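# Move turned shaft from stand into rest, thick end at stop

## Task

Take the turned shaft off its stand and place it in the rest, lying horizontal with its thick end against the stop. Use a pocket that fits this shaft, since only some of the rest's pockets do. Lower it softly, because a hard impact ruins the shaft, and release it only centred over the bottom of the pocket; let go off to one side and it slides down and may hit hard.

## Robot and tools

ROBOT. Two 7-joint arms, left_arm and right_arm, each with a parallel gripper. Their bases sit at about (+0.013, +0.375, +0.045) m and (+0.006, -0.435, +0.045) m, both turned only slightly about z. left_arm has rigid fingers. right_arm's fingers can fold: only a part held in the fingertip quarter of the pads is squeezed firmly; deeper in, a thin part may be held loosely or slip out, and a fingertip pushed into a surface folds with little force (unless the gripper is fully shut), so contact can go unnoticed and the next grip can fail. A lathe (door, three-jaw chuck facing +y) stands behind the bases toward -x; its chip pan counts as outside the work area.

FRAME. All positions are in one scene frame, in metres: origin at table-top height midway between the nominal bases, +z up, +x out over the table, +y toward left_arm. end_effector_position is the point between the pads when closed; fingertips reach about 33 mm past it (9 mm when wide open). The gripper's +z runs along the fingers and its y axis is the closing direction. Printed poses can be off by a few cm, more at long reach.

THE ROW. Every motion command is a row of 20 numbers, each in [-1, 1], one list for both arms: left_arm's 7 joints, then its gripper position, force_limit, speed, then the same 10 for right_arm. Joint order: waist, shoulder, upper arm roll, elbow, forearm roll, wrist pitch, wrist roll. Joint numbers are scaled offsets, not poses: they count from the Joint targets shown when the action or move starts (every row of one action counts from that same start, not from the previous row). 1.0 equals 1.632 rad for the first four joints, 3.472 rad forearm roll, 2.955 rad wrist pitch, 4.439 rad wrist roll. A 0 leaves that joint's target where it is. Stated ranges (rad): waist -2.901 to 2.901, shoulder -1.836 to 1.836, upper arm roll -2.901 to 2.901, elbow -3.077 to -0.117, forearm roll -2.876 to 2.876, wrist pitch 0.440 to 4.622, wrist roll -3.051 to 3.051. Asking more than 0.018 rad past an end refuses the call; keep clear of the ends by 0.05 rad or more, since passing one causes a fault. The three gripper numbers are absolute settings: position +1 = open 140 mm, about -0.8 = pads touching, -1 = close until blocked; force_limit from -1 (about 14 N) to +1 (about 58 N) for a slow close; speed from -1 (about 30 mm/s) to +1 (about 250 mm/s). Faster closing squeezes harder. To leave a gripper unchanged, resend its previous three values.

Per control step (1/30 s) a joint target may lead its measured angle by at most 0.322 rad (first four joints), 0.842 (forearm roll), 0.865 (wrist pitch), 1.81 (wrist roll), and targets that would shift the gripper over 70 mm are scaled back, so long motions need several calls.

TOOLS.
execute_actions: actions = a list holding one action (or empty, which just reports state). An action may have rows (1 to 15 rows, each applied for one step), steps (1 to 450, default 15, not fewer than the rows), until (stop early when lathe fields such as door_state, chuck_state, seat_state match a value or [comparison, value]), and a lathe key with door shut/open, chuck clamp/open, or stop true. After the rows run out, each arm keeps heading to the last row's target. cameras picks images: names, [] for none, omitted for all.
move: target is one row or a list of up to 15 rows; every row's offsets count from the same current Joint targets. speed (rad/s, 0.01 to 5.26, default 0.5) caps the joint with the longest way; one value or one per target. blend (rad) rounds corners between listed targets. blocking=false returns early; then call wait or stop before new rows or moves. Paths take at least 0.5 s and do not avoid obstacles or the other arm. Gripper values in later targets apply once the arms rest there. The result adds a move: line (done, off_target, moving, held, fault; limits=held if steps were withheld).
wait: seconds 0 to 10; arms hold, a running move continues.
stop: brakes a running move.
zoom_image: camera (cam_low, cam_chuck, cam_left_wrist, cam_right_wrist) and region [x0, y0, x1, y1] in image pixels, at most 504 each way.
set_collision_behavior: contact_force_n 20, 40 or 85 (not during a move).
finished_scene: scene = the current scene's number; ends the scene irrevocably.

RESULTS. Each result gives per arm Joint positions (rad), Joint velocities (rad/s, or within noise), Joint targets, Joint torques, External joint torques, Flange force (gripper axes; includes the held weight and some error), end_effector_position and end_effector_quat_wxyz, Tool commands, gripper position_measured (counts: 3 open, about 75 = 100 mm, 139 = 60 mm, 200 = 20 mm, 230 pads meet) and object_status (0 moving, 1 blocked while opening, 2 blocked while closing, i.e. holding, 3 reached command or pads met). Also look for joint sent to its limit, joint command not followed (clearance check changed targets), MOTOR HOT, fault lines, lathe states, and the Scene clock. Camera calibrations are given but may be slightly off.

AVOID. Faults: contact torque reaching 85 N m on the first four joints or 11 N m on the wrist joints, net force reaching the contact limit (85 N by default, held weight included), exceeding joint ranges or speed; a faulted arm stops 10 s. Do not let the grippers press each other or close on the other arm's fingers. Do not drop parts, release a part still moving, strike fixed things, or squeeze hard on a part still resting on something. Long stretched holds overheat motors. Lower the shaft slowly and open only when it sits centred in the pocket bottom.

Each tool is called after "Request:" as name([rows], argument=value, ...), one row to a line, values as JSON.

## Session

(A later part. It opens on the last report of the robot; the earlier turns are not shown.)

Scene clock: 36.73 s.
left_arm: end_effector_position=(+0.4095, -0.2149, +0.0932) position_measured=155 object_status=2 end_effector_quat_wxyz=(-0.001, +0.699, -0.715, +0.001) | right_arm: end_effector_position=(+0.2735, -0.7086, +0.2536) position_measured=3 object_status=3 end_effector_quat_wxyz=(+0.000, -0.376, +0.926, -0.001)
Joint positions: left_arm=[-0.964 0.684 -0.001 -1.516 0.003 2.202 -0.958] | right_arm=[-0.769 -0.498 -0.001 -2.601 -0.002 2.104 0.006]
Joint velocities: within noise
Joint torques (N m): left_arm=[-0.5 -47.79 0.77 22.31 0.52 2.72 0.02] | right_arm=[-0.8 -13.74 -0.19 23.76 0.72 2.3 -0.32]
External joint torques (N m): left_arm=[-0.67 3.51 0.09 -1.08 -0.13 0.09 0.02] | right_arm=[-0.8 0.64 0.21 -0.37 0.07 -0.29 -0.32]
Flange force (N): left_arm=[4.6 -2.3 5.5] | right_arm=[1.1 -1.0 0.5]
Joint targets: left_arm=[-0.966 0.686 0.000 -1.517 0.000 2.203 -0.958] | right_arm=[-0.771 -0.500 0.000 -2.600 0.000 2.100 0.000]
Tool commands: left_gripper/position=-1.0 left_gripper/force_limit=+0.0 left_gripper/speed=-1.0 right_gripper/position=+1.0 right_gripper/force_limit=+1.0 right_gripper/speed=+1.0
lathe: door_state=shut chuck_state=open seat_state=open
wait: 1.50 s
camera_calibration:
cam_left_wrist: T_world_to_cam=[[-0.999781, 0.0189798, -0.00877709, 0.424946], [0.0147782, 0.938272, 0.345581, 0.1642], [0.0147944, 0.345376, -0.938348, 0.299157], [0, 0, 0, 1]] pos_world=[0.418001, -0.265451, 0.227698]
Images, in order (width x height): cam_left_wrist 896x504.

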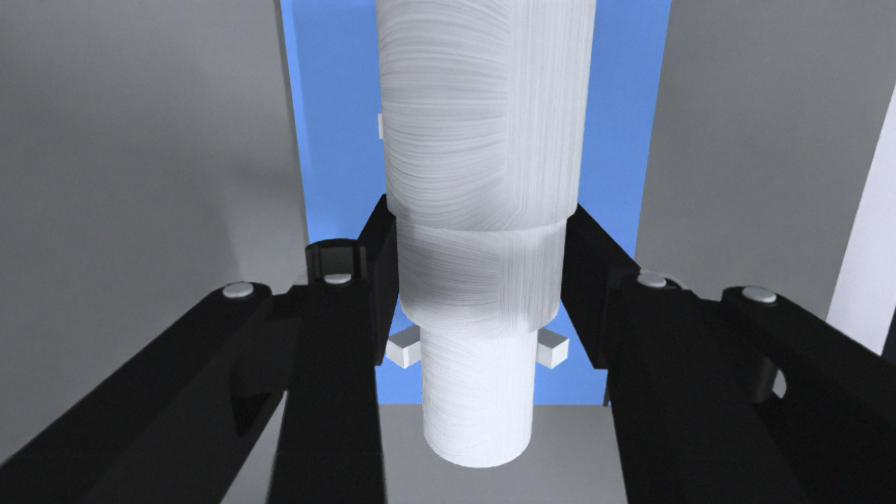

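Request:
move([
  [0,-0.0241,0,0.0094,0,-0.0185,0,-1,0,-1,0,0,0,0,0,0,0,1,1,1],
  [0,-0.0459,0,0.0224,0,-0.0377,0,-1,0,-1,0,0,0,0,0,0,0,1,1,1],
  [0,-0.0833,0,0.0738,0,-0.0868,0,-1,0,-1,0,0,0,0,0,0,0,1,1,1],
], speed=[0.03,0.08,0.15], blend=0.01, cameras=["cam_left_wrist","cam_low"])

Request:
zoom_image(camera="cam_low", region=[70, 190, 180, 310])

Scene clock: 41.17 s.
left_arm: end_effector_position=(+0.4074, -0.2108, +0.2126) position_measured=155 object_status=2 end_effector_quat_wxyz=(-0.003, +0.699, -0.715, -0.008) | right_arm: end_effector_position=(+0.2735, -0.7086, +0.2536) position_measured=3 object_status=3 end_effector_quat_wxyz=(+0.000, -0.376, +0.926, -0.001)
Joint positions: left_arm=[-0.964 0.559 0 -1.403 0.003 1.945 -0.958] | right_arm=[-0.769 -0.499 -0.001 -2.6 -0.002 2.104 0.006]
Joint velocities: left_arm=[0 0 -0.001 0.001 0 -0.003 0.001] | right_arm=[within noise]
Joint torques (N m): left_arm=[-0.47 -52.76 0.8 27.59 0.63 2.95 -0.01] | right_arm=[-0.82 -13.76 -0.16 23.8 0.69 2.3 -0.35]
External joint torques (N m): left_arm=[-0.37 -2.97 0.39 2.84 -0.12 0.34 -0.01] | right_arm=[-0.9 0.61 0.14 -0.32 0.04 -0.29 -0.35]
Flange force (N): left_arm=[4.4 -2.7 -5.6] | right_arm=[1.3 -1.0 0.4]
Joint targets: left_arm=[-0.966 0.550 0.000 -1.396 0.000 1.946 -0.958] | right_arm=[-0.771 -0.500 0.000 -2.600 0.000 2.100 0.000]
lathe: door_state=shut chuck_state=open seat_state=open
move: done
camera_calibration:
cam_left_wrist: T_world_to_cam=[[-0.99984, 0.0178522, 0.00111328, 0.421558], [0.0170557, 0.932778, 0.360047, 0.114015], [0.00538917, 0.360008, -0.932934, 0.415518], [0, 0, 0, 1]] pos_world=[0.417307, -0.263466, 0.346131]
Images, in order (width x height): cam_low 504x504, cam_left_wrist 896x504.

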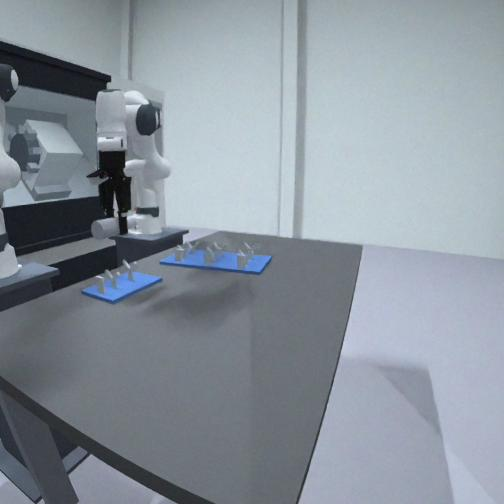

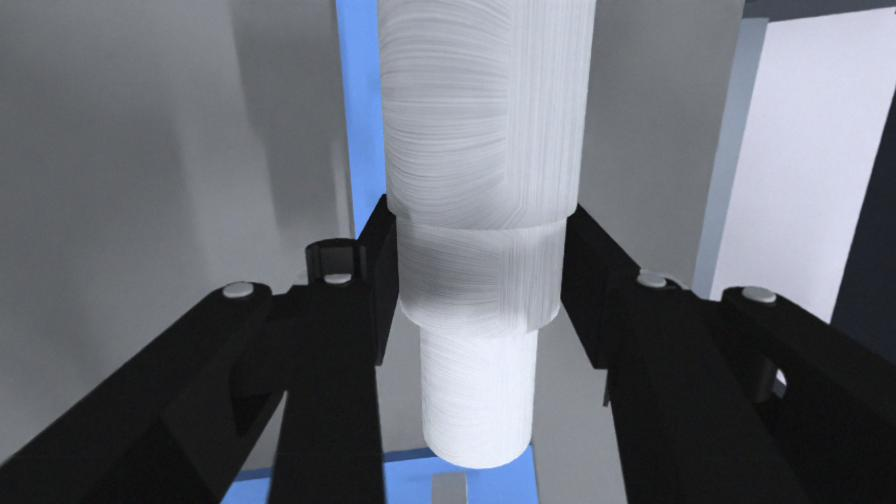

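Scaled by 4.200.

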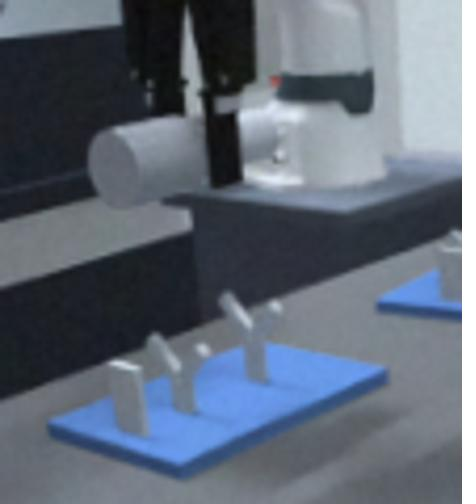

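Request:
move(target=[0.4305,-0.044,0,-0.1024,0,0.0372,0.123,-1,0,-1,0,0,0,0,0,0,0,1,1,1], speed=0.2, cameras=["cam_left_wrist","cam_low"])

Scene clock: 46.30 s.
left_arm: end_effector_position=(+0.6723, +0.1905, +0.1929) position_measured=155 object_status=2 end_effector_quat_wxyz=(+0.000, +0.756, -0.655, -0.004) | right_arm: end_effector_position=(+0.2735, -0.7086, +0.2536) position_measured=3 object_status=3 end_effector_quat_wxyz=(+0.000, -0.377, +0.926, -0.001)
Joint positions: left_arm=[-0.261 0.489 0.002 -1.568 0.003 2.05 -0.418] | right_arm=[-0.769 -0.499 -0.001 -2.6 -0.002 2.104 0.006]
Joint velocities: left_arm=[0.001 0 0 -0.002 0 -0.001 0.006] | right_arm=[within noise]
Joint torques (N m): left_arm=[-0.48 -50.92 0.34 26.79 0.55 3.41 0.2] | right_arm=[-0.79 -13.77 -0.19 23.81 0.7 2.32 -0.32]
External joint torques (N m): left_arm=[-0.34 -3.35 0.02 2.42 -0.13 0.81 0.2] | right_arm=[-0.85 0.59 0.12 -0.29 0.05 -0.26 -0.32]
Flange force (N): left_arm=[0.0 0.0 -4.2] | right_arm=[1.3 -1.1 0.4]
Joint targets: left_arm=[-0.263 0.478 0.000 -1.564 0.000 2.056 -0.412] | right_arm=[-0.771 -0.500 0.000 -2.600 0.000 2.100 0.000]
lathe: door_state=shut chuck_state=open seat_state=open
move: off_target (left_arm); left_arm: the shoulder is farthest, 0.011 rad from its target
camera_calibration:
cam_left_wrist: T_world_to_cam=[[-0.989359, -0.145486, -0.00151434, 0.703779], [-0.136735, 0.926192, 0.351386, -0.151473], [-0.0497192, 0.347854, -0.93623, 0.291293], [0, 0, 0, 1]] pos_world=[0.690061, 0.141356, 0.327008]
Images, in order (width x height): cam_low 504x504, cam_left_wrist 896x504.

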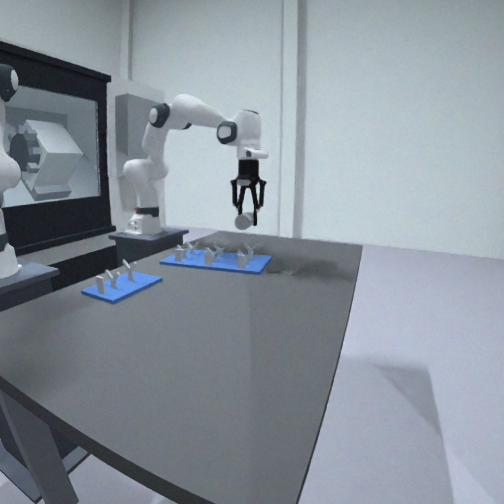

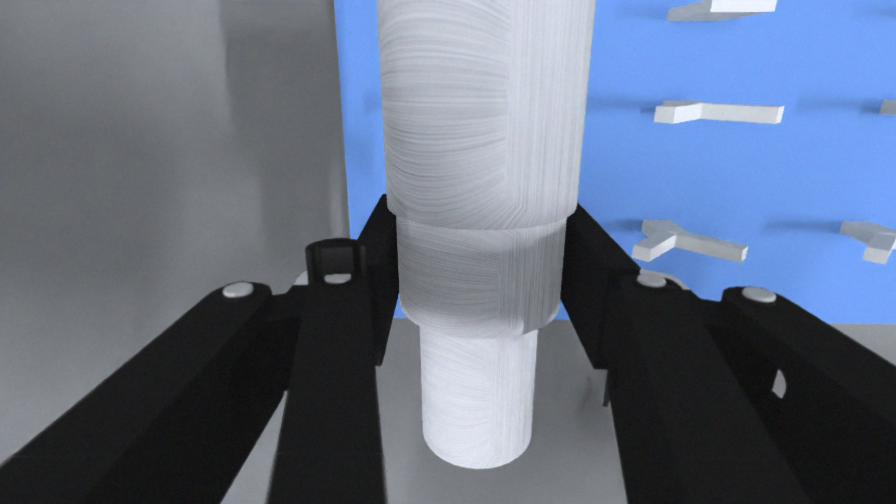

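Request:
move([
  [0,0.0416,0,-0.0364,0,0.0424,0,-1,0,-1,0,0,0,0,0,0,0,1,1,1],
  [0,0.0621,0,-0.045,0,0.0585,0,-1,0,-1,0,0,0,0,0,0,0,1,1,1],
], speed=[0.1,0.04], blend=0.01, cameras=["cam_left_wrist","cam_low"])

Request:
zoom_image(camera="cam_low", region=[180, 200, 290, 290])

Scene clock: 50.50 s.
left_arm: end_effector_position=(+0.6715, +0.1906, +0.1081) position_measured=155 object_status=2 end_effector_quat_wxyz=(+0.000, +0.755, -0.656, -0.003) | right_arm: end_effector_position=(+0.2735, -0.7086, +0.2536) position_measured=3 object_status=3 end_effector_quat_wxyz=(+0.000, -0.377, +0.926, -0.001)
Joint positions: left_arm=[-0.261 0.586 0.002 -1.641 0.003 2.222 -0.416] | right_arm=[-0.769 -0.499 -0.001 -2.6 -0.002 2.104 0.006]
Joint velocities: left_arm=[0 0.001 0 0 -0.001 0.004 0] | right_arm=[within noise]
Joint torques (N m): left_arm=[-0.53 -51.55 0.5 25.71 0.48 3.34 0.18] | right_arm=[-0.74 -13.73 -0.21 23.81 0.71 2.32 -0.31]
External joint torques (N m): left_arm=[-0.5 -2.58 0.01 2.45 -0.13 0.74 0.18] | right_arm=[-0.75 0.55 0.17 -0.28 0.06 -0.26 -0.31]
Flange force (N): left_arm=[1.5 -2.7 -3.4] | right_arm=[1.1 -0.9 0.4]
Joint targets: left_arm=[-0.263 0.579 0.000 -1.637 0.000 2.229 -0.412] | right_arm=[-0.771 -0.500 0.000 -2.600 0.000 2.100 0.000]
lathe: door_state=shut chuck_state=open seat_state=open
move: done
camera_calibration:
cam_left_wrist: T_world_to_cam=[[-0.989702, -0.143108, -0.00315758, 0.702879], [-0.135129, 0.926794, 0.350419, -0.122874], [-0.0472212, 0.347237, -0.936588, 0.210264], [0, 0, 0, 1]] pos_world=[0.688966, 0.141455, 0.242207]
Images, in order (width x height): cam_low 504x504, cam_left_wrist 896x504.

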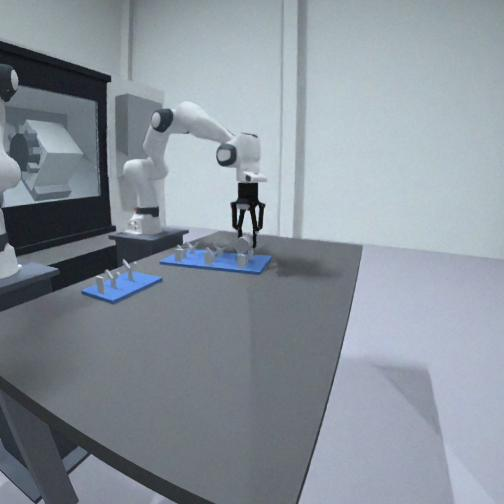

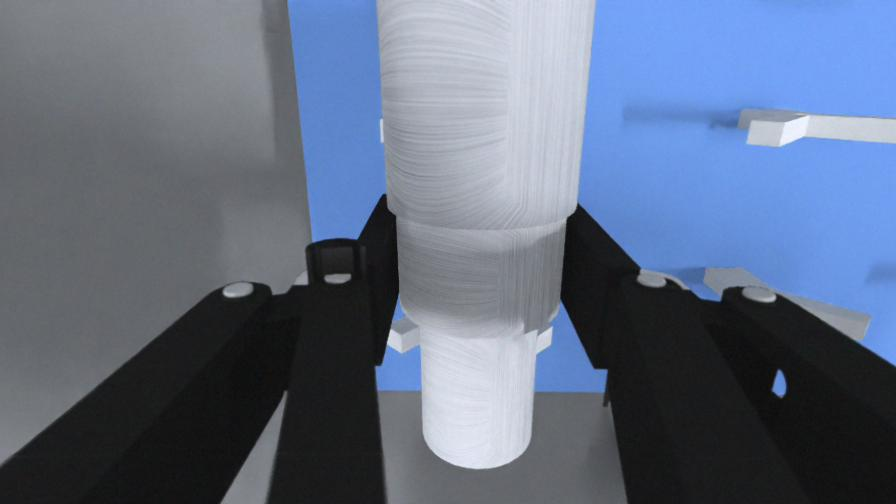

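Scaled by 4.582.

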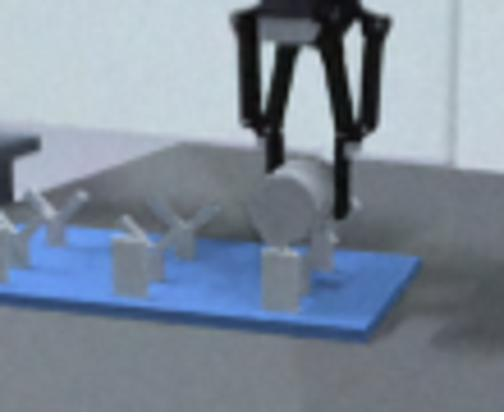

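Request:
zoom_image(camera="cam_left_wrist", region=[360, 290, 600, 400])

Scaled by 2.100.

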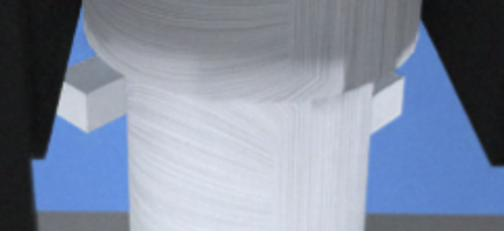

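Request:
move(target=[0.0006,0.012,0,0.0023,0,0.004,0.0002,-1,0,-1,0,0,0,0,0,0,0,1,1,1], speed=0.02, cameras=["cam_left_wrist","cam_low"])

Request:
zoom_image(camera="cam_left_wrist", region=[360, 290, 600, 400])

Request:
zoom_image(camera="cam_low", region=[210, 220, 290, 290])

Scene clock: 52.37 s.
left_arm: end_effector_position=(+0.6706, +0.1908, +0.0965) position_measured=155 object_status=2 end_effector_quat_wxyz=(+0.001, +0.755, -0.656, -0.006) | right_arm: end_effector_position=(+0.2735, -0.7086, +0.2536) position_measured=3 object_status=3 end_effector_quat_wxyz=(+0.000, -0.377, +0.926, -0.001)
Joint positions: left_arm=[-0.261 0.605 0.002 -1.64 0.003 2.234 -0.415] | right_arm=[-0.769 -0.499 -0.001 -2.6 -0.002 2.104 0.006]
Joint velocities: left_arm=[-0.001 -0.001 0 0.003 0.001 0.003 0.001] | right_arm=[within noise]
Joint torques (N m): left_arm=[0.07 -51.64 0.55 25.79 0.47 3.33 0.18] | right_arm=[-0.77 -13.73 -0.16 23.8 0.71 2.32 -0.28]
External joint torques (N m): left_arm=[-0.17 -2.3 -0.17 2.65 -0.13 0.73 0.18] | right_arm=[-0.83 0.53 0.16 -0.24 0.07 -0.26 -0.28]
Flange force (N): left_arm=[2.0 -4.6 -3.0] | right_arm=[1.1 -1.0 0.3]
Joint targets: left_arm=[-0.262 0.599 0.000 -1.633 0.000 2.241 -0.411] | right_arm=[-0.771 -0.500 0.000 -2.600 0.000 2.100 0.000]
lathe: door_state=shut chuck_state=open seat_state=open
move: done
camera_calibration:
cam_left_wrist: T_world_to_cam=[[-0.989798, -0.142457, 0.00245548, 0.701431], [-0.132442, 0.926291, 0.352767, -0.121072], [-0.0525288, 0.348843, -0.935708, 0.202436], [0, 0, 0, 1]] pos_world=[0.688874, 0.141453, 0.230409]
Images, in order (width x height): cam_low 504x504, cam_left_wrist 896x504.

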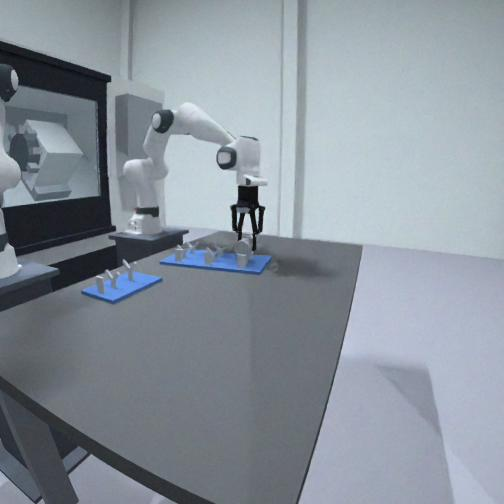

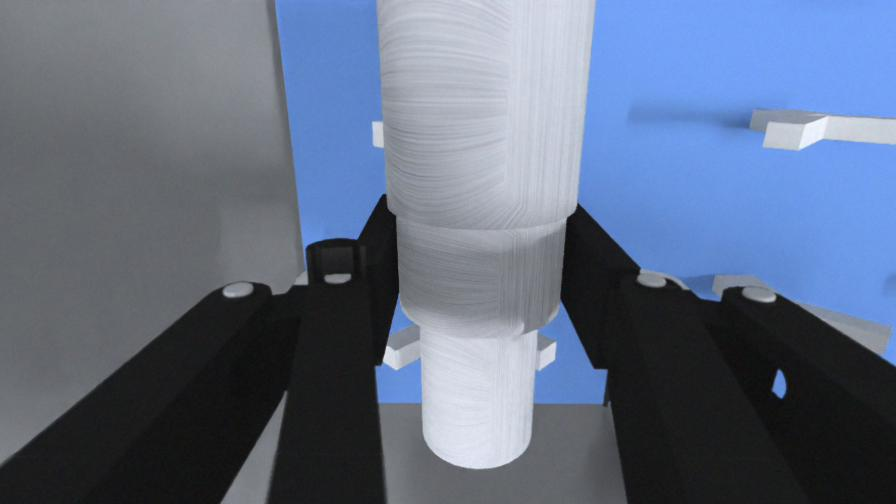

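Scaled by 2.100.

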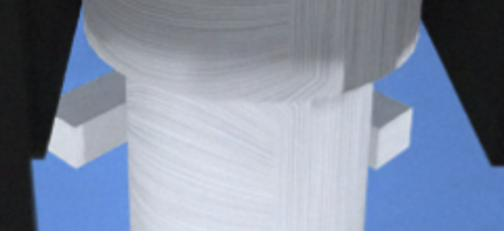

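Scaled by 6.300.

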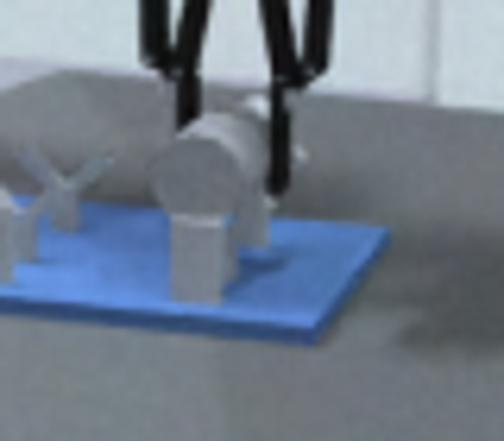

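Request:
move(target=[0.0008,0,0,0,0,0.0037,0.0002,-1,0,-1,0,0,0,0,0,0,0,1,1,1], speed=0.02, cameras=["cam_left_wrist"])

Request:
zoom_image(camera="cam_left_wrist", region=[360, 290, 600, 400])

Scene clock: 53.43 s.
left_arm: end_effector_position=(+0.6741, +0.1898, +0.0975) position_measured=155 object_status=2 end_effector_quat_wxyz=(-0.001, +0.754, -0.657, -0.001) | right_arm: end_effector_position=(+0.2735, -0.7086, +0.2536) position_measured=3 object_status=3 end_effector_quat_wxyz=(+0.000, -0.377, +0.926, -0.001)
Joint positions: left_arm=[-0.261 0.605 0.002 -1.64 0.003 2.245 -0.414] | right_arm=[-0.769 -0.499 -0.001 -2.6 -0.002 2.104 0.006]
Joint velocities: left_arm=[-0.001 0 0 0.001 0 0.004 0.001] | right_arm=[within noise]
Joint torques (N m): left_arm=[0.12 -51.65 0.5 25.89 0.48 3.5 0.22] | right_arm=[-0.81 -13.71 -0.16 23.79 0.7 2.33 -0.35]
External joint torques (N m): left_arm=[0.02 -2.48 -0.11 2.82 -0.13 0.89 0.22] | right_arm=[-0.87 0.67 0.16 -0.32 0.06 -0.26 -0.35]
Flange force (N): left_arm=[1.7 -4.8 -3.0] | right_arm=[1.3 -1.3 0.6]
Joint targets: left_arm=[-0.261 0.599 0.000 -1.633 0.000 2.252 -0.411] | right_arm=[-0.771 -0.500 0.000 -2.600 0.000 2.100 0.000]
lathe: door_state=shut chuck_state=open seat_state=open
move: done
camera_calibration:
cam_left_wrist: T_world_to_cam=[[-0.989903, -0.141542, -0.00766474, 0.705604], [-0.135316, 0.927485, 0.348513, -0.117944], [-0.0422203, 0.346031, -0.937272, 0.197693], [0, 0, 0, 1]] pos_world=[0.690866, 0.140856, 0.231806]
Images, in order (width x height): cam_left_wrist 896x504.

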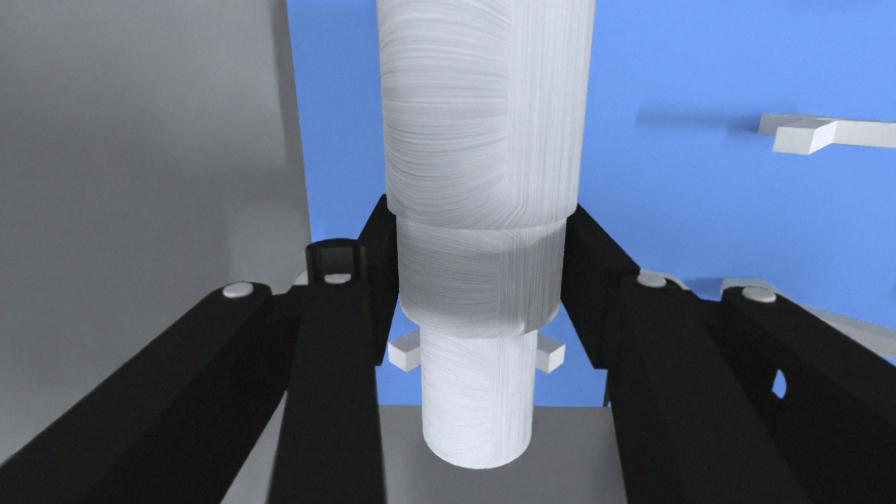

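Scaled by 2.100.

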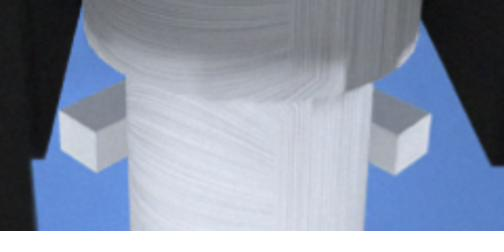

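Request:
move(target=[0,0.0037,0,-0.0007,0,0.0024,0,-1,0,-1,0,0,0,0,0,0,0,1,1,1], speed=0.01, cameras=["cam_left_wrist"])

Request:
move(target=[0,0.0028,0,-0.0005,0,0.0018,0,-1,0,-1,0,0,0,0,0,0,0,1,1,1], speed=0.01, cameras=["cam_left_wrist"])

Scene clock: 54.53 s.
left_arm: end_effector_position=(+0.6745, +0.1897, +0.0951) position_measured=155 object_status=2 end_effector_quat_wxyz=(-0.002, +0.754, -0.657, +0.000) | right_arm: end_effector_position=(+0.2735, -0.7086, +0.2536) position_measured=3 object_status=3 end_effector_quat_wxyz=(+0.000, -0.377, +0.926, -0.001)
Joint positions: left_arm=[-0.261 0.609 0.002 -1.64 0.003 2.25 -0.414] | right_arm=[-0.769 -0.499 -0.001 -2.6 -0.002 2.104 0.006]
Joint velocities: within noise
Joint torques (N m): left_arm=[0.1 -50.68 0.16 25.6 0.32 3.84 0.15] | right_arm=[-0.77 -13.77 -0.27 23.78 0.7 2.33 -0.34]
External joint torques (N m): left_arm=[-0.05 -1.39 -0.5 2.55 -0.28 1.23 0.15] | right_arm=[-0.85 0.6 0.03 -0.31 0.06 -0.25 -0.34]
Flange force (N): left_arm=[2.4 -5.7 -0.6] | right_arm=[1.4 -1.0 0.5]
Joint targets: left_arm=[-0.261 0.605 0.000 -1.634 0.000 2.259 -0.411] | right_arm=[-0.771 -0.500 0.000 -2.600 0.000 2.100 0.000]
lathe: door_state=shut chuck_state=open seat_state=open
move: done
camera_calibration:
cam_left_wrist: T_world_to_cam=[[-0.989954, -0.141139, -0.008433, 0.705924], [-0.135218, 0.927619, 0.348194, -0.117001], [-0.0413212, 0.345836, -0.937385, 0.194918], [0, 0, 0, 1]] pos_world=[0.691066, 0.140756, 0.229405]
Images, in order (width x height): cam_left_wrist 896x504.

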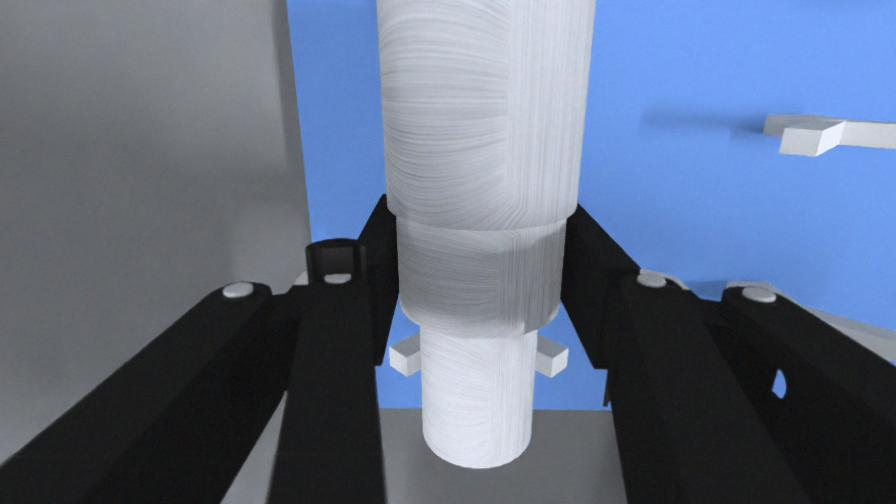

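Scene clock: 55.30 s.
left_arm: end_effector_position=(+0.6746, +0.1900, +0.0948) position_measured=155 object_status=2 end_effector_quat_wxyz=(-0.002, +0.754, -0.657, +0.000) | right_arm: end_effector_position=(+0.2735, -0.7086, +0.2536) position_measured=3 object_status=3 end_effector_quat_wxyz=(+0.000, -0.377, +0.926, -0.001)
Joint positions: left_arm=[-0.261 0.61 0.002 -1.64 0.003 2.25 -0.413] | right_arm=[-0.769 -0.499 -0.001 -2.6 -0.002 2.104 0.006]
Joint velocities: within noise
Joint torques (N m): left_arm=[-0.18 -48.41 -0.07 25.33 0.25 4.53 0.12] | right_arm=[-0.79 -13.78 -0.21 23.78 0.7 2.32 -0.32]
External joint torques (N m): left_arm=[-0.11 1.02 -0.56 2.24 -0.35 1.91 0.12] | right_arm=[-0.75 0.62 0.22 -0.39 0.06 -0.28 -0.32]
Flange force (N): left_arm=[4.2 -9.4 4.3] | right_arm=[1.0 -0.9 0.6]
Joint targets: left_arm=[-0.261 0.609 0.000 -1.635 0.000 2.264 -0.411] | right_arm=[-0.771 -0.500 0.000 -2.600 0.000 2.100 0.000]
lathe: door_state=shut chuck_state=open seat_state=open
move: off_target (left_arm); left_arm: the wrist pitch is farthest, 0.014 rad from its target
camera_calibration:
cam_left_wrist: T_world_to_cam=[[-0.990061, -0.14038, -0.00846325, 0.706039], [-0.134519, 0.927733, 0.348162, -0.117652], [-0.0410235, 0.34584, -0.937396, 0.194334], [0, 0, 0, 1]] pos_world=[0.691168, 0.141056, 0.229105]
Images, in order (width x height): cam_left_wrist 896x504.

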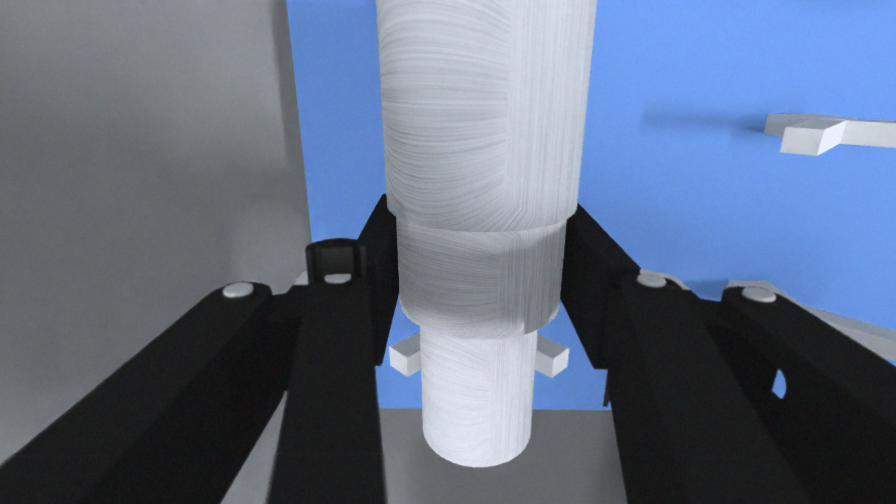

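Request:
move(target=[0,-0.0016,0,-0.0031,0,0.0008,0,-1,0,-1,0,0,0,0,0,0,0,1,1,1], speed=0.01, cameras=[])

Scene clock: 56.30 s.
left_arm: end_effector_position=(+0.6746, +0.1901, +0.0946) position_measured=155 object_status=2 end_effector_quat_wxyz=(-0.002, +0.754, -0.657, +0.000) | right_arm: end_effector_position=(+0.2735, -0.7086, +0.2536) position_measured=3 object_status=3 end_effector_quat_wxyz=(+0.000, -0.377, +0.926, -0.001)
Joint positions: left_arm=[-0.261 0.609 0.002 -1.642 0.003 2.253 -0.412] | right_arm=[-0.769 -0.499 -0.001 -2.6 -0.002 2.104 0.006]
Joint velocities: within noise
Joint torques (N m): left_arm=[-0.27 -47.8 0.13 24.55 0.34 4.44 0.07] | right_arm=[-0.77 -13.75 -0.22 23.8 0.7 2.33 -0.33]
External joint torques (N m): left_arm=[-0.51 1.54 -0.59 1.46 -0.26 1.81 0.07] | right_arm=[-0.81 0.67 0.13 -0.31 0.06 -0.26 -0.33]
Flange force (N): left_arm=[3.8 -7.2 5.1] | right_arm=[1.2 -1.3 0.6]
Joint targets: left_arm=[-0.261 0.607 0.000 -1.640 0.000 2.267 -0.411] | right_arm=[-0.771 -0.500 0.000 -2.600 0.000 2.100 0.000]
lathe: door_state=shut chuck_state=open seat_state=open
move: off_target (left_arm); left_arm: the wrist pitch is farthest, 0.013 rad from its target
No camera images: "cameras" was empty.

Request:
move(target=[-0.0018,0.0004,0,0.0027,0,-0.0013,-0.0007,-1,0,-1,0,0,0,0,0,0,0,1,1,1], speed=0.01, cameras=[])

Request:
move(target=[-0.0018,0.0013,0,0.0025,0,-0.0007,-0.0007,-1,0,-1,0,0,0,0,0,0,0,1,1,1], speed=0.01, cameras=["cam_left_wrist","cam_low"])

Request:
zoom_image(camera="cam_low", region=[210, 220, 290, 290])

Scene clock: 57.27 s.
left_arm: end_effector_position=(+0.6746, +0.1901, +0.0947) position_measured=155 object_status=2 end_effector_quat_wxyz=(-0.002, +0.754, -0.657, +0.000) | right_arm: end_effector_position=(+0.2735, -0.7086, +0.2536) position_measured=3 object_status=3 end_effector_quat_wxyz=(+0.000, -0.377, +0.926, -0.001)
Joint positions: left_arm=[-0.261 0.609 0.002 -1.642 0.003 2.253 -0.412] | right_arm=[-0.769 -0.499 -0.001 -2.6 -0.002 2.104 0.006]
Joint velocities: within noise
Joint torques (N m): left_arm=[-1.2 -48.34 0.21 25.47 0.32 4.04 -0.1] | right_arm=[-0.77 -13.72 -0.22 23.79 0.72 2.33 -0.3]
External joint torques (N m): left_arm=[-1.24 1.29 -0.37 2.22 -0.29 1.39 -0.1] | right_arm=[-0.75 0.59 0.18 -0.27 0.08 -0.25 -0.3]
Flange force (N): left_arm=[6.4 -10.4 3.8] | right_arm=[1.0 -1.1 0.4]
Joint targets: left_arm=[-0.263 0.607 0.000 -1.636 0.000 2.263 -0.414] | right_arm=[-0.771 -0.500 0.000 -2.600 0.000 2.100 0.000]
lathe: door_state=shut chuck_state=open seat_state=open
move: off_target (left_arm); left_arm: the wrist pitch is farthest, 0.011 rad from its target
No camera images: "cameras" was empty.

Scene clock: 57.97 s.
left_arm: end_effector_position=(+0.6746, +0.1899, +0.0949) position_measured=155 object_status=2 end_effector_quat_wxyz=(-0.002, +0.754, -0.657, -0.001) | right_arm: end_effector_position=(+0.2735, -0.7086, +0.2536) position_measured=3 object_status=3 end_effector_quat_wxyz=(+0.000, -0.377, +0.926, -0.001)
Joint positions: left_arm=[-0.261 0.61 0.002 -1.639 0.003 2.249 -0.412] | right_arm=[-0.769 -0.499 -0.001 -2.6 -0.002 2.104 0.006]
Joint velocities: within noise
Joint torques (N m): left_arm=[-2.77 -48.81 -0.99 26.13 -0.11 4.25 -0.21] | right_arm=[-0.75 -13.79 -0.19 23.76 0.71 2.33 -0.3]
External joint torques (N m): left_arm=[-2.57 0.61 -1.38 3.01 -0.71 1.62 -0.21] | right_arm=[-0.76 0.56 0.19 -0.34 0.06 -0.25 -0.3]
Flange force (N): left_arm=[8.9 -11.0 2.9] | right_arm=[1.0 -0.8 0.5]
Joint targets: left_arm=[-0.266 0.609 0.000 -1.632 0.000 2.261 -0.417] | right_arm=[-0.771 -0.500 0.000 -2.600 0.000 2.100 0.000]
lathe: door_state=shut chuck_state=open seat_state=open
move: off_target (left_arm); left_arm: the wrist pitch is farthest, 0.012 rad from its target
camera_calibration:
cam_left_wrist: T_world_to_cam=[[-0.990181, -0.139559, -0.00809253, 0.705896], [-0.133608, 0.927747, 0.348475, -0.118204], [-0.0411252, 0.346135, -0.937283, 0.194501], [0, 0, 0, 1]] pos_world=[0.691171, 0.140855, 0.229206]
Images, in order (width x height): cam_low 504x504, cam_left_wrist 896x504.

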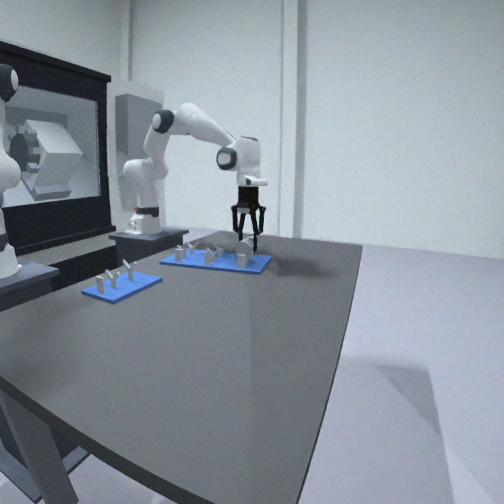

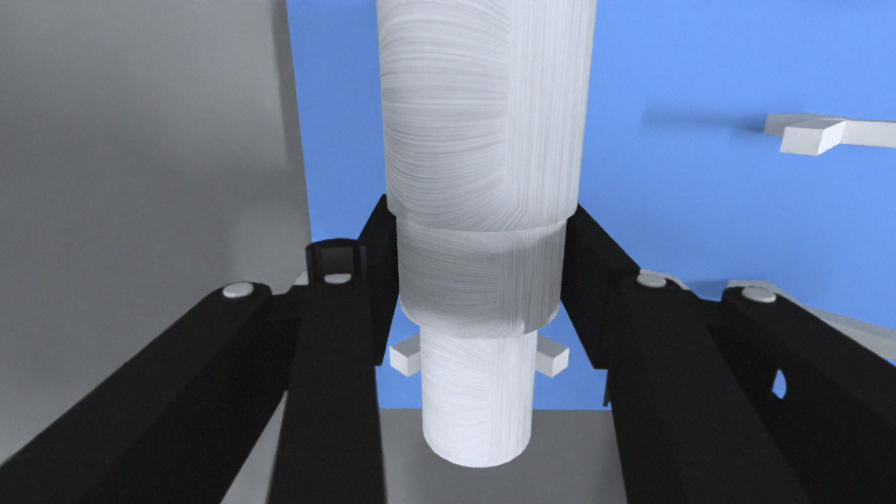

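Scaled by 6.300.

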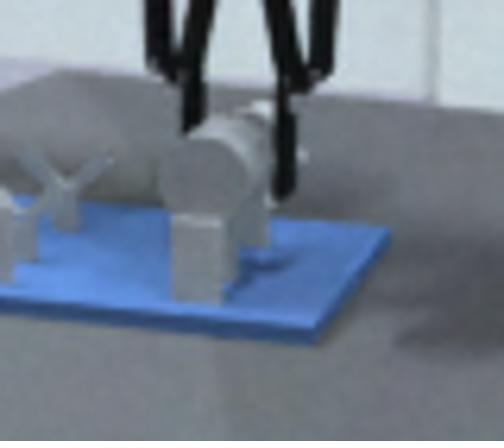

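Request:
move(target=[-0.0025,0.0013,0,0.0025,0,-0.0007,-0.001,-1,0,-1,0,0,0,0,0,0,0,1,1,1], speed=0.01, cameras=[])

Request:
zoom_image(camera="cam_left_wrist", region=[360, 0, 600, 150])

Scene clock: 58.80 s.
left_arm: end_effector_position=(+0.6746, +0.1898, +0.0950) position_measured=155 object_status=2 end_effector_quat_wxyz=(-0.002, +0.754, -0.656, -0.002) | right_arm: end_effector_position=(+0.2735, -0.7086, +0.2536) position_measured=3 object_status=3 end_effector_quat_wxyz=(+0.000, -0.377, +0.926, -0.001)
Joint positions: left_arm=[-0.263 0.612 0.004 -1.635 0.003 2.245 -0.416] | right_arm=[-0.769 -0.499 -0.001 -2.6 -0.002 2.104 0.006]
Joint velocities: left_arm=[0.001 0.001 0.001 0.001 0.001 -0.002 -0.005] | right_arm=[within noise]
Joint torques (N m): left_arm=[-3.78 -48.44 -2.06 26.22 -0.42 4.64 -0.17] | right_arm=[-0.79 -13.73 -0.18 23.79 0.7 2.33 -0.28]
External joint torques (N m): left_arm=[-3.89 0.97 -2.72 3.14 -1.02 2.03 -0.17] | right_arm=[-0.75 0.6 0.25 -0.32 0.06 -0.26 -0.28]
Flange force (N): left_arm=[11.0 -11.1 4.1] | right_arm=[0.9 -1.0 0.5]
Joint targets: left_arm=[-0.270 0.612 0.000 -1.628 0.000 2.259 -0.421] | right_arm=[-0.771 -0.500 0.000 -2.600 0.000 2.100 0.000]
lathe: door_state=shut chuck_state=open seat_state=open
move: off_target (left_arm); left_arm: the wrist pitch is farthest, 0.014 rad from its target
No camera images: "cameras" was empty.

Scaled by 2.100.

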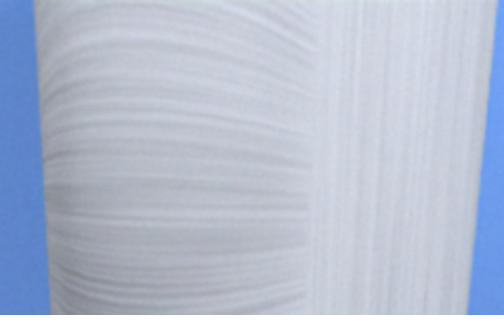

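Request:
move([
  [0.0025,0,0,0,0,0,0,-1,0,-1,1,0,0,0,0,0,0.3537,1,1,1],
  [0.0025,0,0,0,0,0,0,-1,0,-1,1,0.361,0,-0.1605,0,0.5536,0.3537,1,1,1],
], speed=0.6, cameras=["cam_right_wrist"])

Request:
zoom_image(camera="cam_right_wrist", region=[220, 170, 420, 350])

Scene clock: 65.47 s.
left_arm: end_effector_position=(+0.6744, +0.1890, +0.0947) position_measured=155 object_status=2 end_effector_quat_wxyz=(-0.002, +0.755, -0.656, -0.002) | right_arm: end_effector_position=(+0.3741, -0.0250, +0.1614) position_measured=3 object_status=3 end_effector_quat_wxyz=(+0.349, -0.379, +0.843, +0.154)
Joint positions: left_arm=[-0.264 0.613 0.004 -1.635 0.003 2.245 -0.417] | right_arm=[0.86 0.087 0.001 -2.861 -0.002 3.731 1.565]
Joint velocities: left_arm=[within noise] | right_arm=[0 0 0 -0.001 0.001 0.004 0]
Joint torques (N m): left_arm=[-1.51 -48.85 -1.23 25.98 -0.09 4.58 -0.2] | right_arm=[-0.09 -22.21 -0.07 13.26 0.18 3.77 0.14]
External joint torques (N m): left_arm=[-1.65 0.67 -1.92 2.84 -0.69 1.96 -0.2] | right_arm=[-0.04 1.98 -0.1 -0.22 0.01 0.26 0.16]
Flange force (N): left_arm=[7.4 -10.2 3.6] | right_arm=[4.5 -0.5 8.1]
Joint targets: left_arm=[-0.266 0.612 0.000 -1.628 0.000 2.259 -0.421] | right_arm=[0.861 0.089 0.000 -2.862 0.000 3.736 1.570]
lathe: door_state=shut chuck_state=open seat_state=open
move: off_target (left_arm); left_arm: the wrist pitch is farthest, 0.014 rad from its target
camera_calibration:
cam_right_wrist: T_world_to_cam=[[-0.737286, 0.675457, -0.0129755, 0.304411], [0.269131, 0.311274, 0.911415, -0.238513], [0.61966, 0.668481, -0.411284, -0.00726581], [0, 0, 0, 1]] pos_world=[0.293131, -0.126516, 0.218346]
Images, in order (width x height): cam_right_wrist 896x504.

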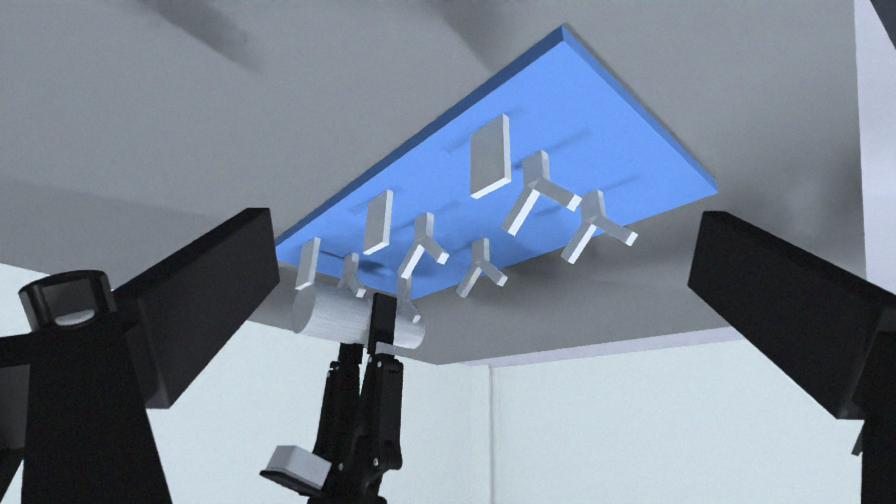

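Scaled by 2.520.

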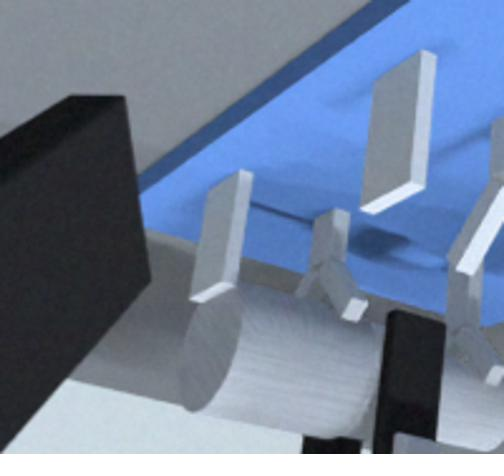

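Request:
zoom_image(camera="cam_right_wrist", region=[280, 220, 380, 350])

Request:
zoom_image(camera="cam_right_wrist", region=[350, 250, 450, 370])

Scaled by 3.877.

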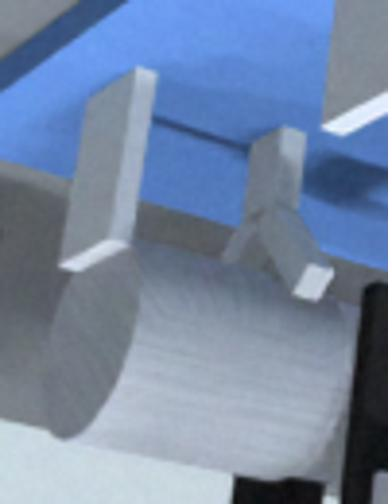

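Scaled by 4.200.

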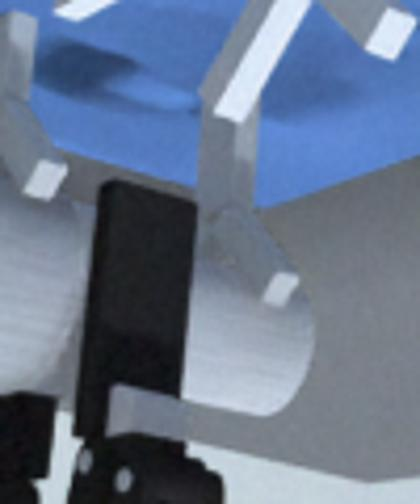

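Request:
move(target=[0,-0.0047,0,-0.0093,0,0.0024,0,-1,0,-1,0,0,0,0,0,0,0,1,1,1], speed=0.01, cameras=[])

Scene clock: 67.53 s.
left_arm: end_effector_position=(+0.6742, +0.1891, +0.0944) position_measured=155 object_status=2 end_effector_quat_wxyz=(-0.003, +0.755, -0.656, +0.000) | right_arm: end_effector_position=(+0.3742, -0.0249, +0.1615) position_measured=3 object_status=3 end_effector_quat_wxyz=(+0.349, -0.379, +0.843, +0.155)
Joint positions: left_arm=[-0.264 0.608 0.004 -1.645 0.003 2.256 -0.417] | right_arm=[0.86 0.087 0.001 -2.862 -0.002 3.732 1.565]
Joint velocities: within noise
Joint torques (N m): left_arm=[-1.08 -48.84 -0.64 23.26 0.22 3.89 -0.21] | right_arm=[-0.05 -22.34 -0.02 13.39 0.16 3.79 0.16]
External joint torques (N m): left_arm=[-1.04 0.46 -1.18 0.23 -0.38 1.28 -0.21] | right_arm=[0 1.93 -0.06 -0.11 -0.01 0.27 0.18]
Flange force (N): left_arm=[1.6 0.9 2.9] | right_arm=[4.3 -0.4 8.2]
Joint targets: left_arm=[-0.266 0.604 0.000 -1.643 0.000 2.266 -0.421] | right_arm=[0.861 0.089 0.000 -2.862 0.000 3.736 1.570]
lathe: door_state=shut chuck_state=open seat_state=open
move: off_target (left_arm); left_arm: the wrist pitch is farthest, 0.011 rad from its target
No camera images: "cameras" was empty.

Request:
execute_actions([
  {"rows":[[0,0,0,0,0,0,0,0.1,0,-1,0,0,0,0,0,0,0,1,1,1]],"steps":45},
], cameras=["cam_left_wrist","cam_right_wrist"])

Request:
zoom_image(camera="cam_right_wrist", region=[280, 220, 440, 370])

Scene clock: 69.33 s.
left_arm: end_effector_position=(+0.6769, +0.1863, +0.0965) position_measured=117 object_status=3 end_effector_quat_wxyz=(-0.004, +0.754, -0.657, +0.005) | right_arm: end_effector_position=(+0.3742, -0.0250, +0.1615) position_measured=3 object_status=3 end_effector_quat_wxyz=(+0.349, -0.379, +0.843, +0.155)
Joint positions: left_arm=[-0.265 0.606 0.002 -1.644 0.003 2.264 -0.418] | right_arm=[0.86 0.087 0.001 -2.862 -0.002 3.732 1.565]
Joint velocities: within noise
Joint torques (N m): left_arm=[-0.37 -47.66 0.55 22.73 0.47 2.79 -0.18] | right_arm=[-0.07 -22.29 -0.01 13.44 0.19 3.75 0.16]
External joint torques (N m): left_arm=[-0.33 1.74 0.05 -0.41 -0.13 0.14 -0.18] | right_arm=[0 2.01 -0.02 -0.03 0.02 0.23 0.18]
Flange force (N): left_arm=[1.7 -2.3 3.0] | right_arm=[4.2 -0.2 8.7]
Joint targets: left_arm=[-0.266 0.604 0.000 -1.643 0.000 2.266 -0.421] | right_arm=[0.861 0.089 0.000 -2.862 0.000 3.736 1.570]
lathe: door_state=shut chuck_state=open seat_state=open
camera_calibration:
cam_left_wrist: T_world_to_cam=[[-0.989807, -0.140988, -0.0201124, 0.708889], [-0.139281, 0.928859, 0.343251, -0.11105], [-0.0297127, 0.342554, -0.939028, 0.190437], [0, 0, 0, 1]] pos_world=[0.691854, 0.137859, 0.231201]
cam_right_wrist: T_world_to_cam=[[-0.737219, 0.67553, -0.0129688, 0.304401], [0.268774, 0.31082, 0.911675, -0.238616], [0.619895, 0.668618, -0.410707, -0.00740191], [0, 0, 0, 1]] pos_world=[0.293132, -0.126516, 0.218448]
Images, in order (width x height): cam_left_wrist 896x504, cam_right_wrist 896x504.

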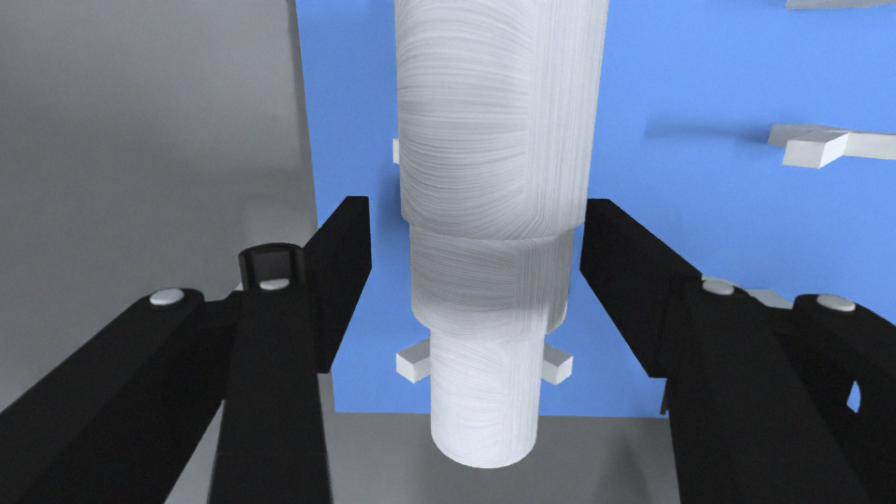

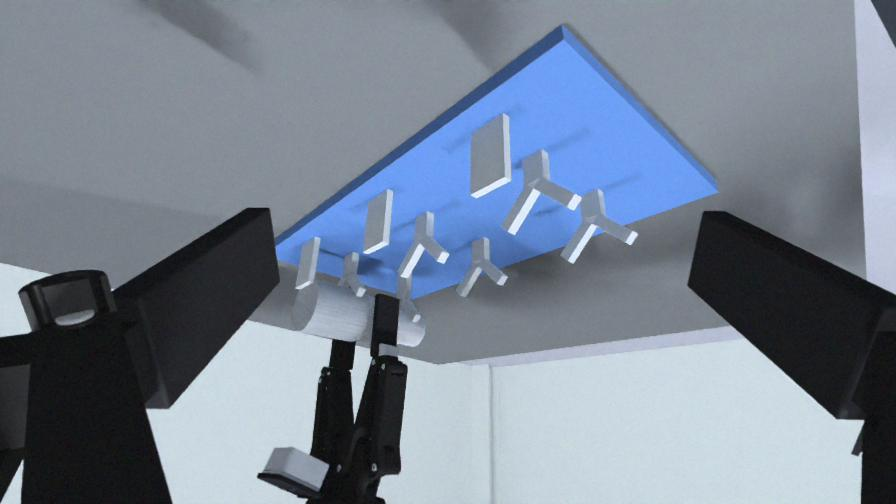

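Scaled by 3.150.

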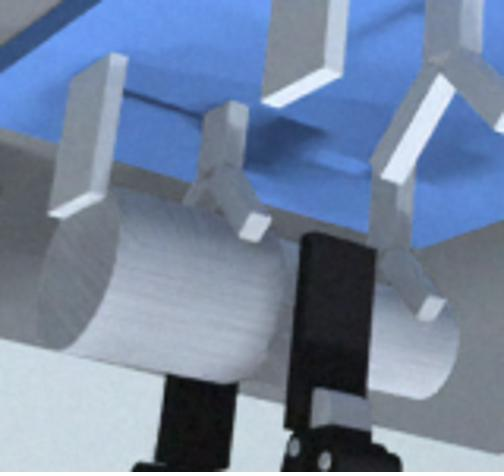

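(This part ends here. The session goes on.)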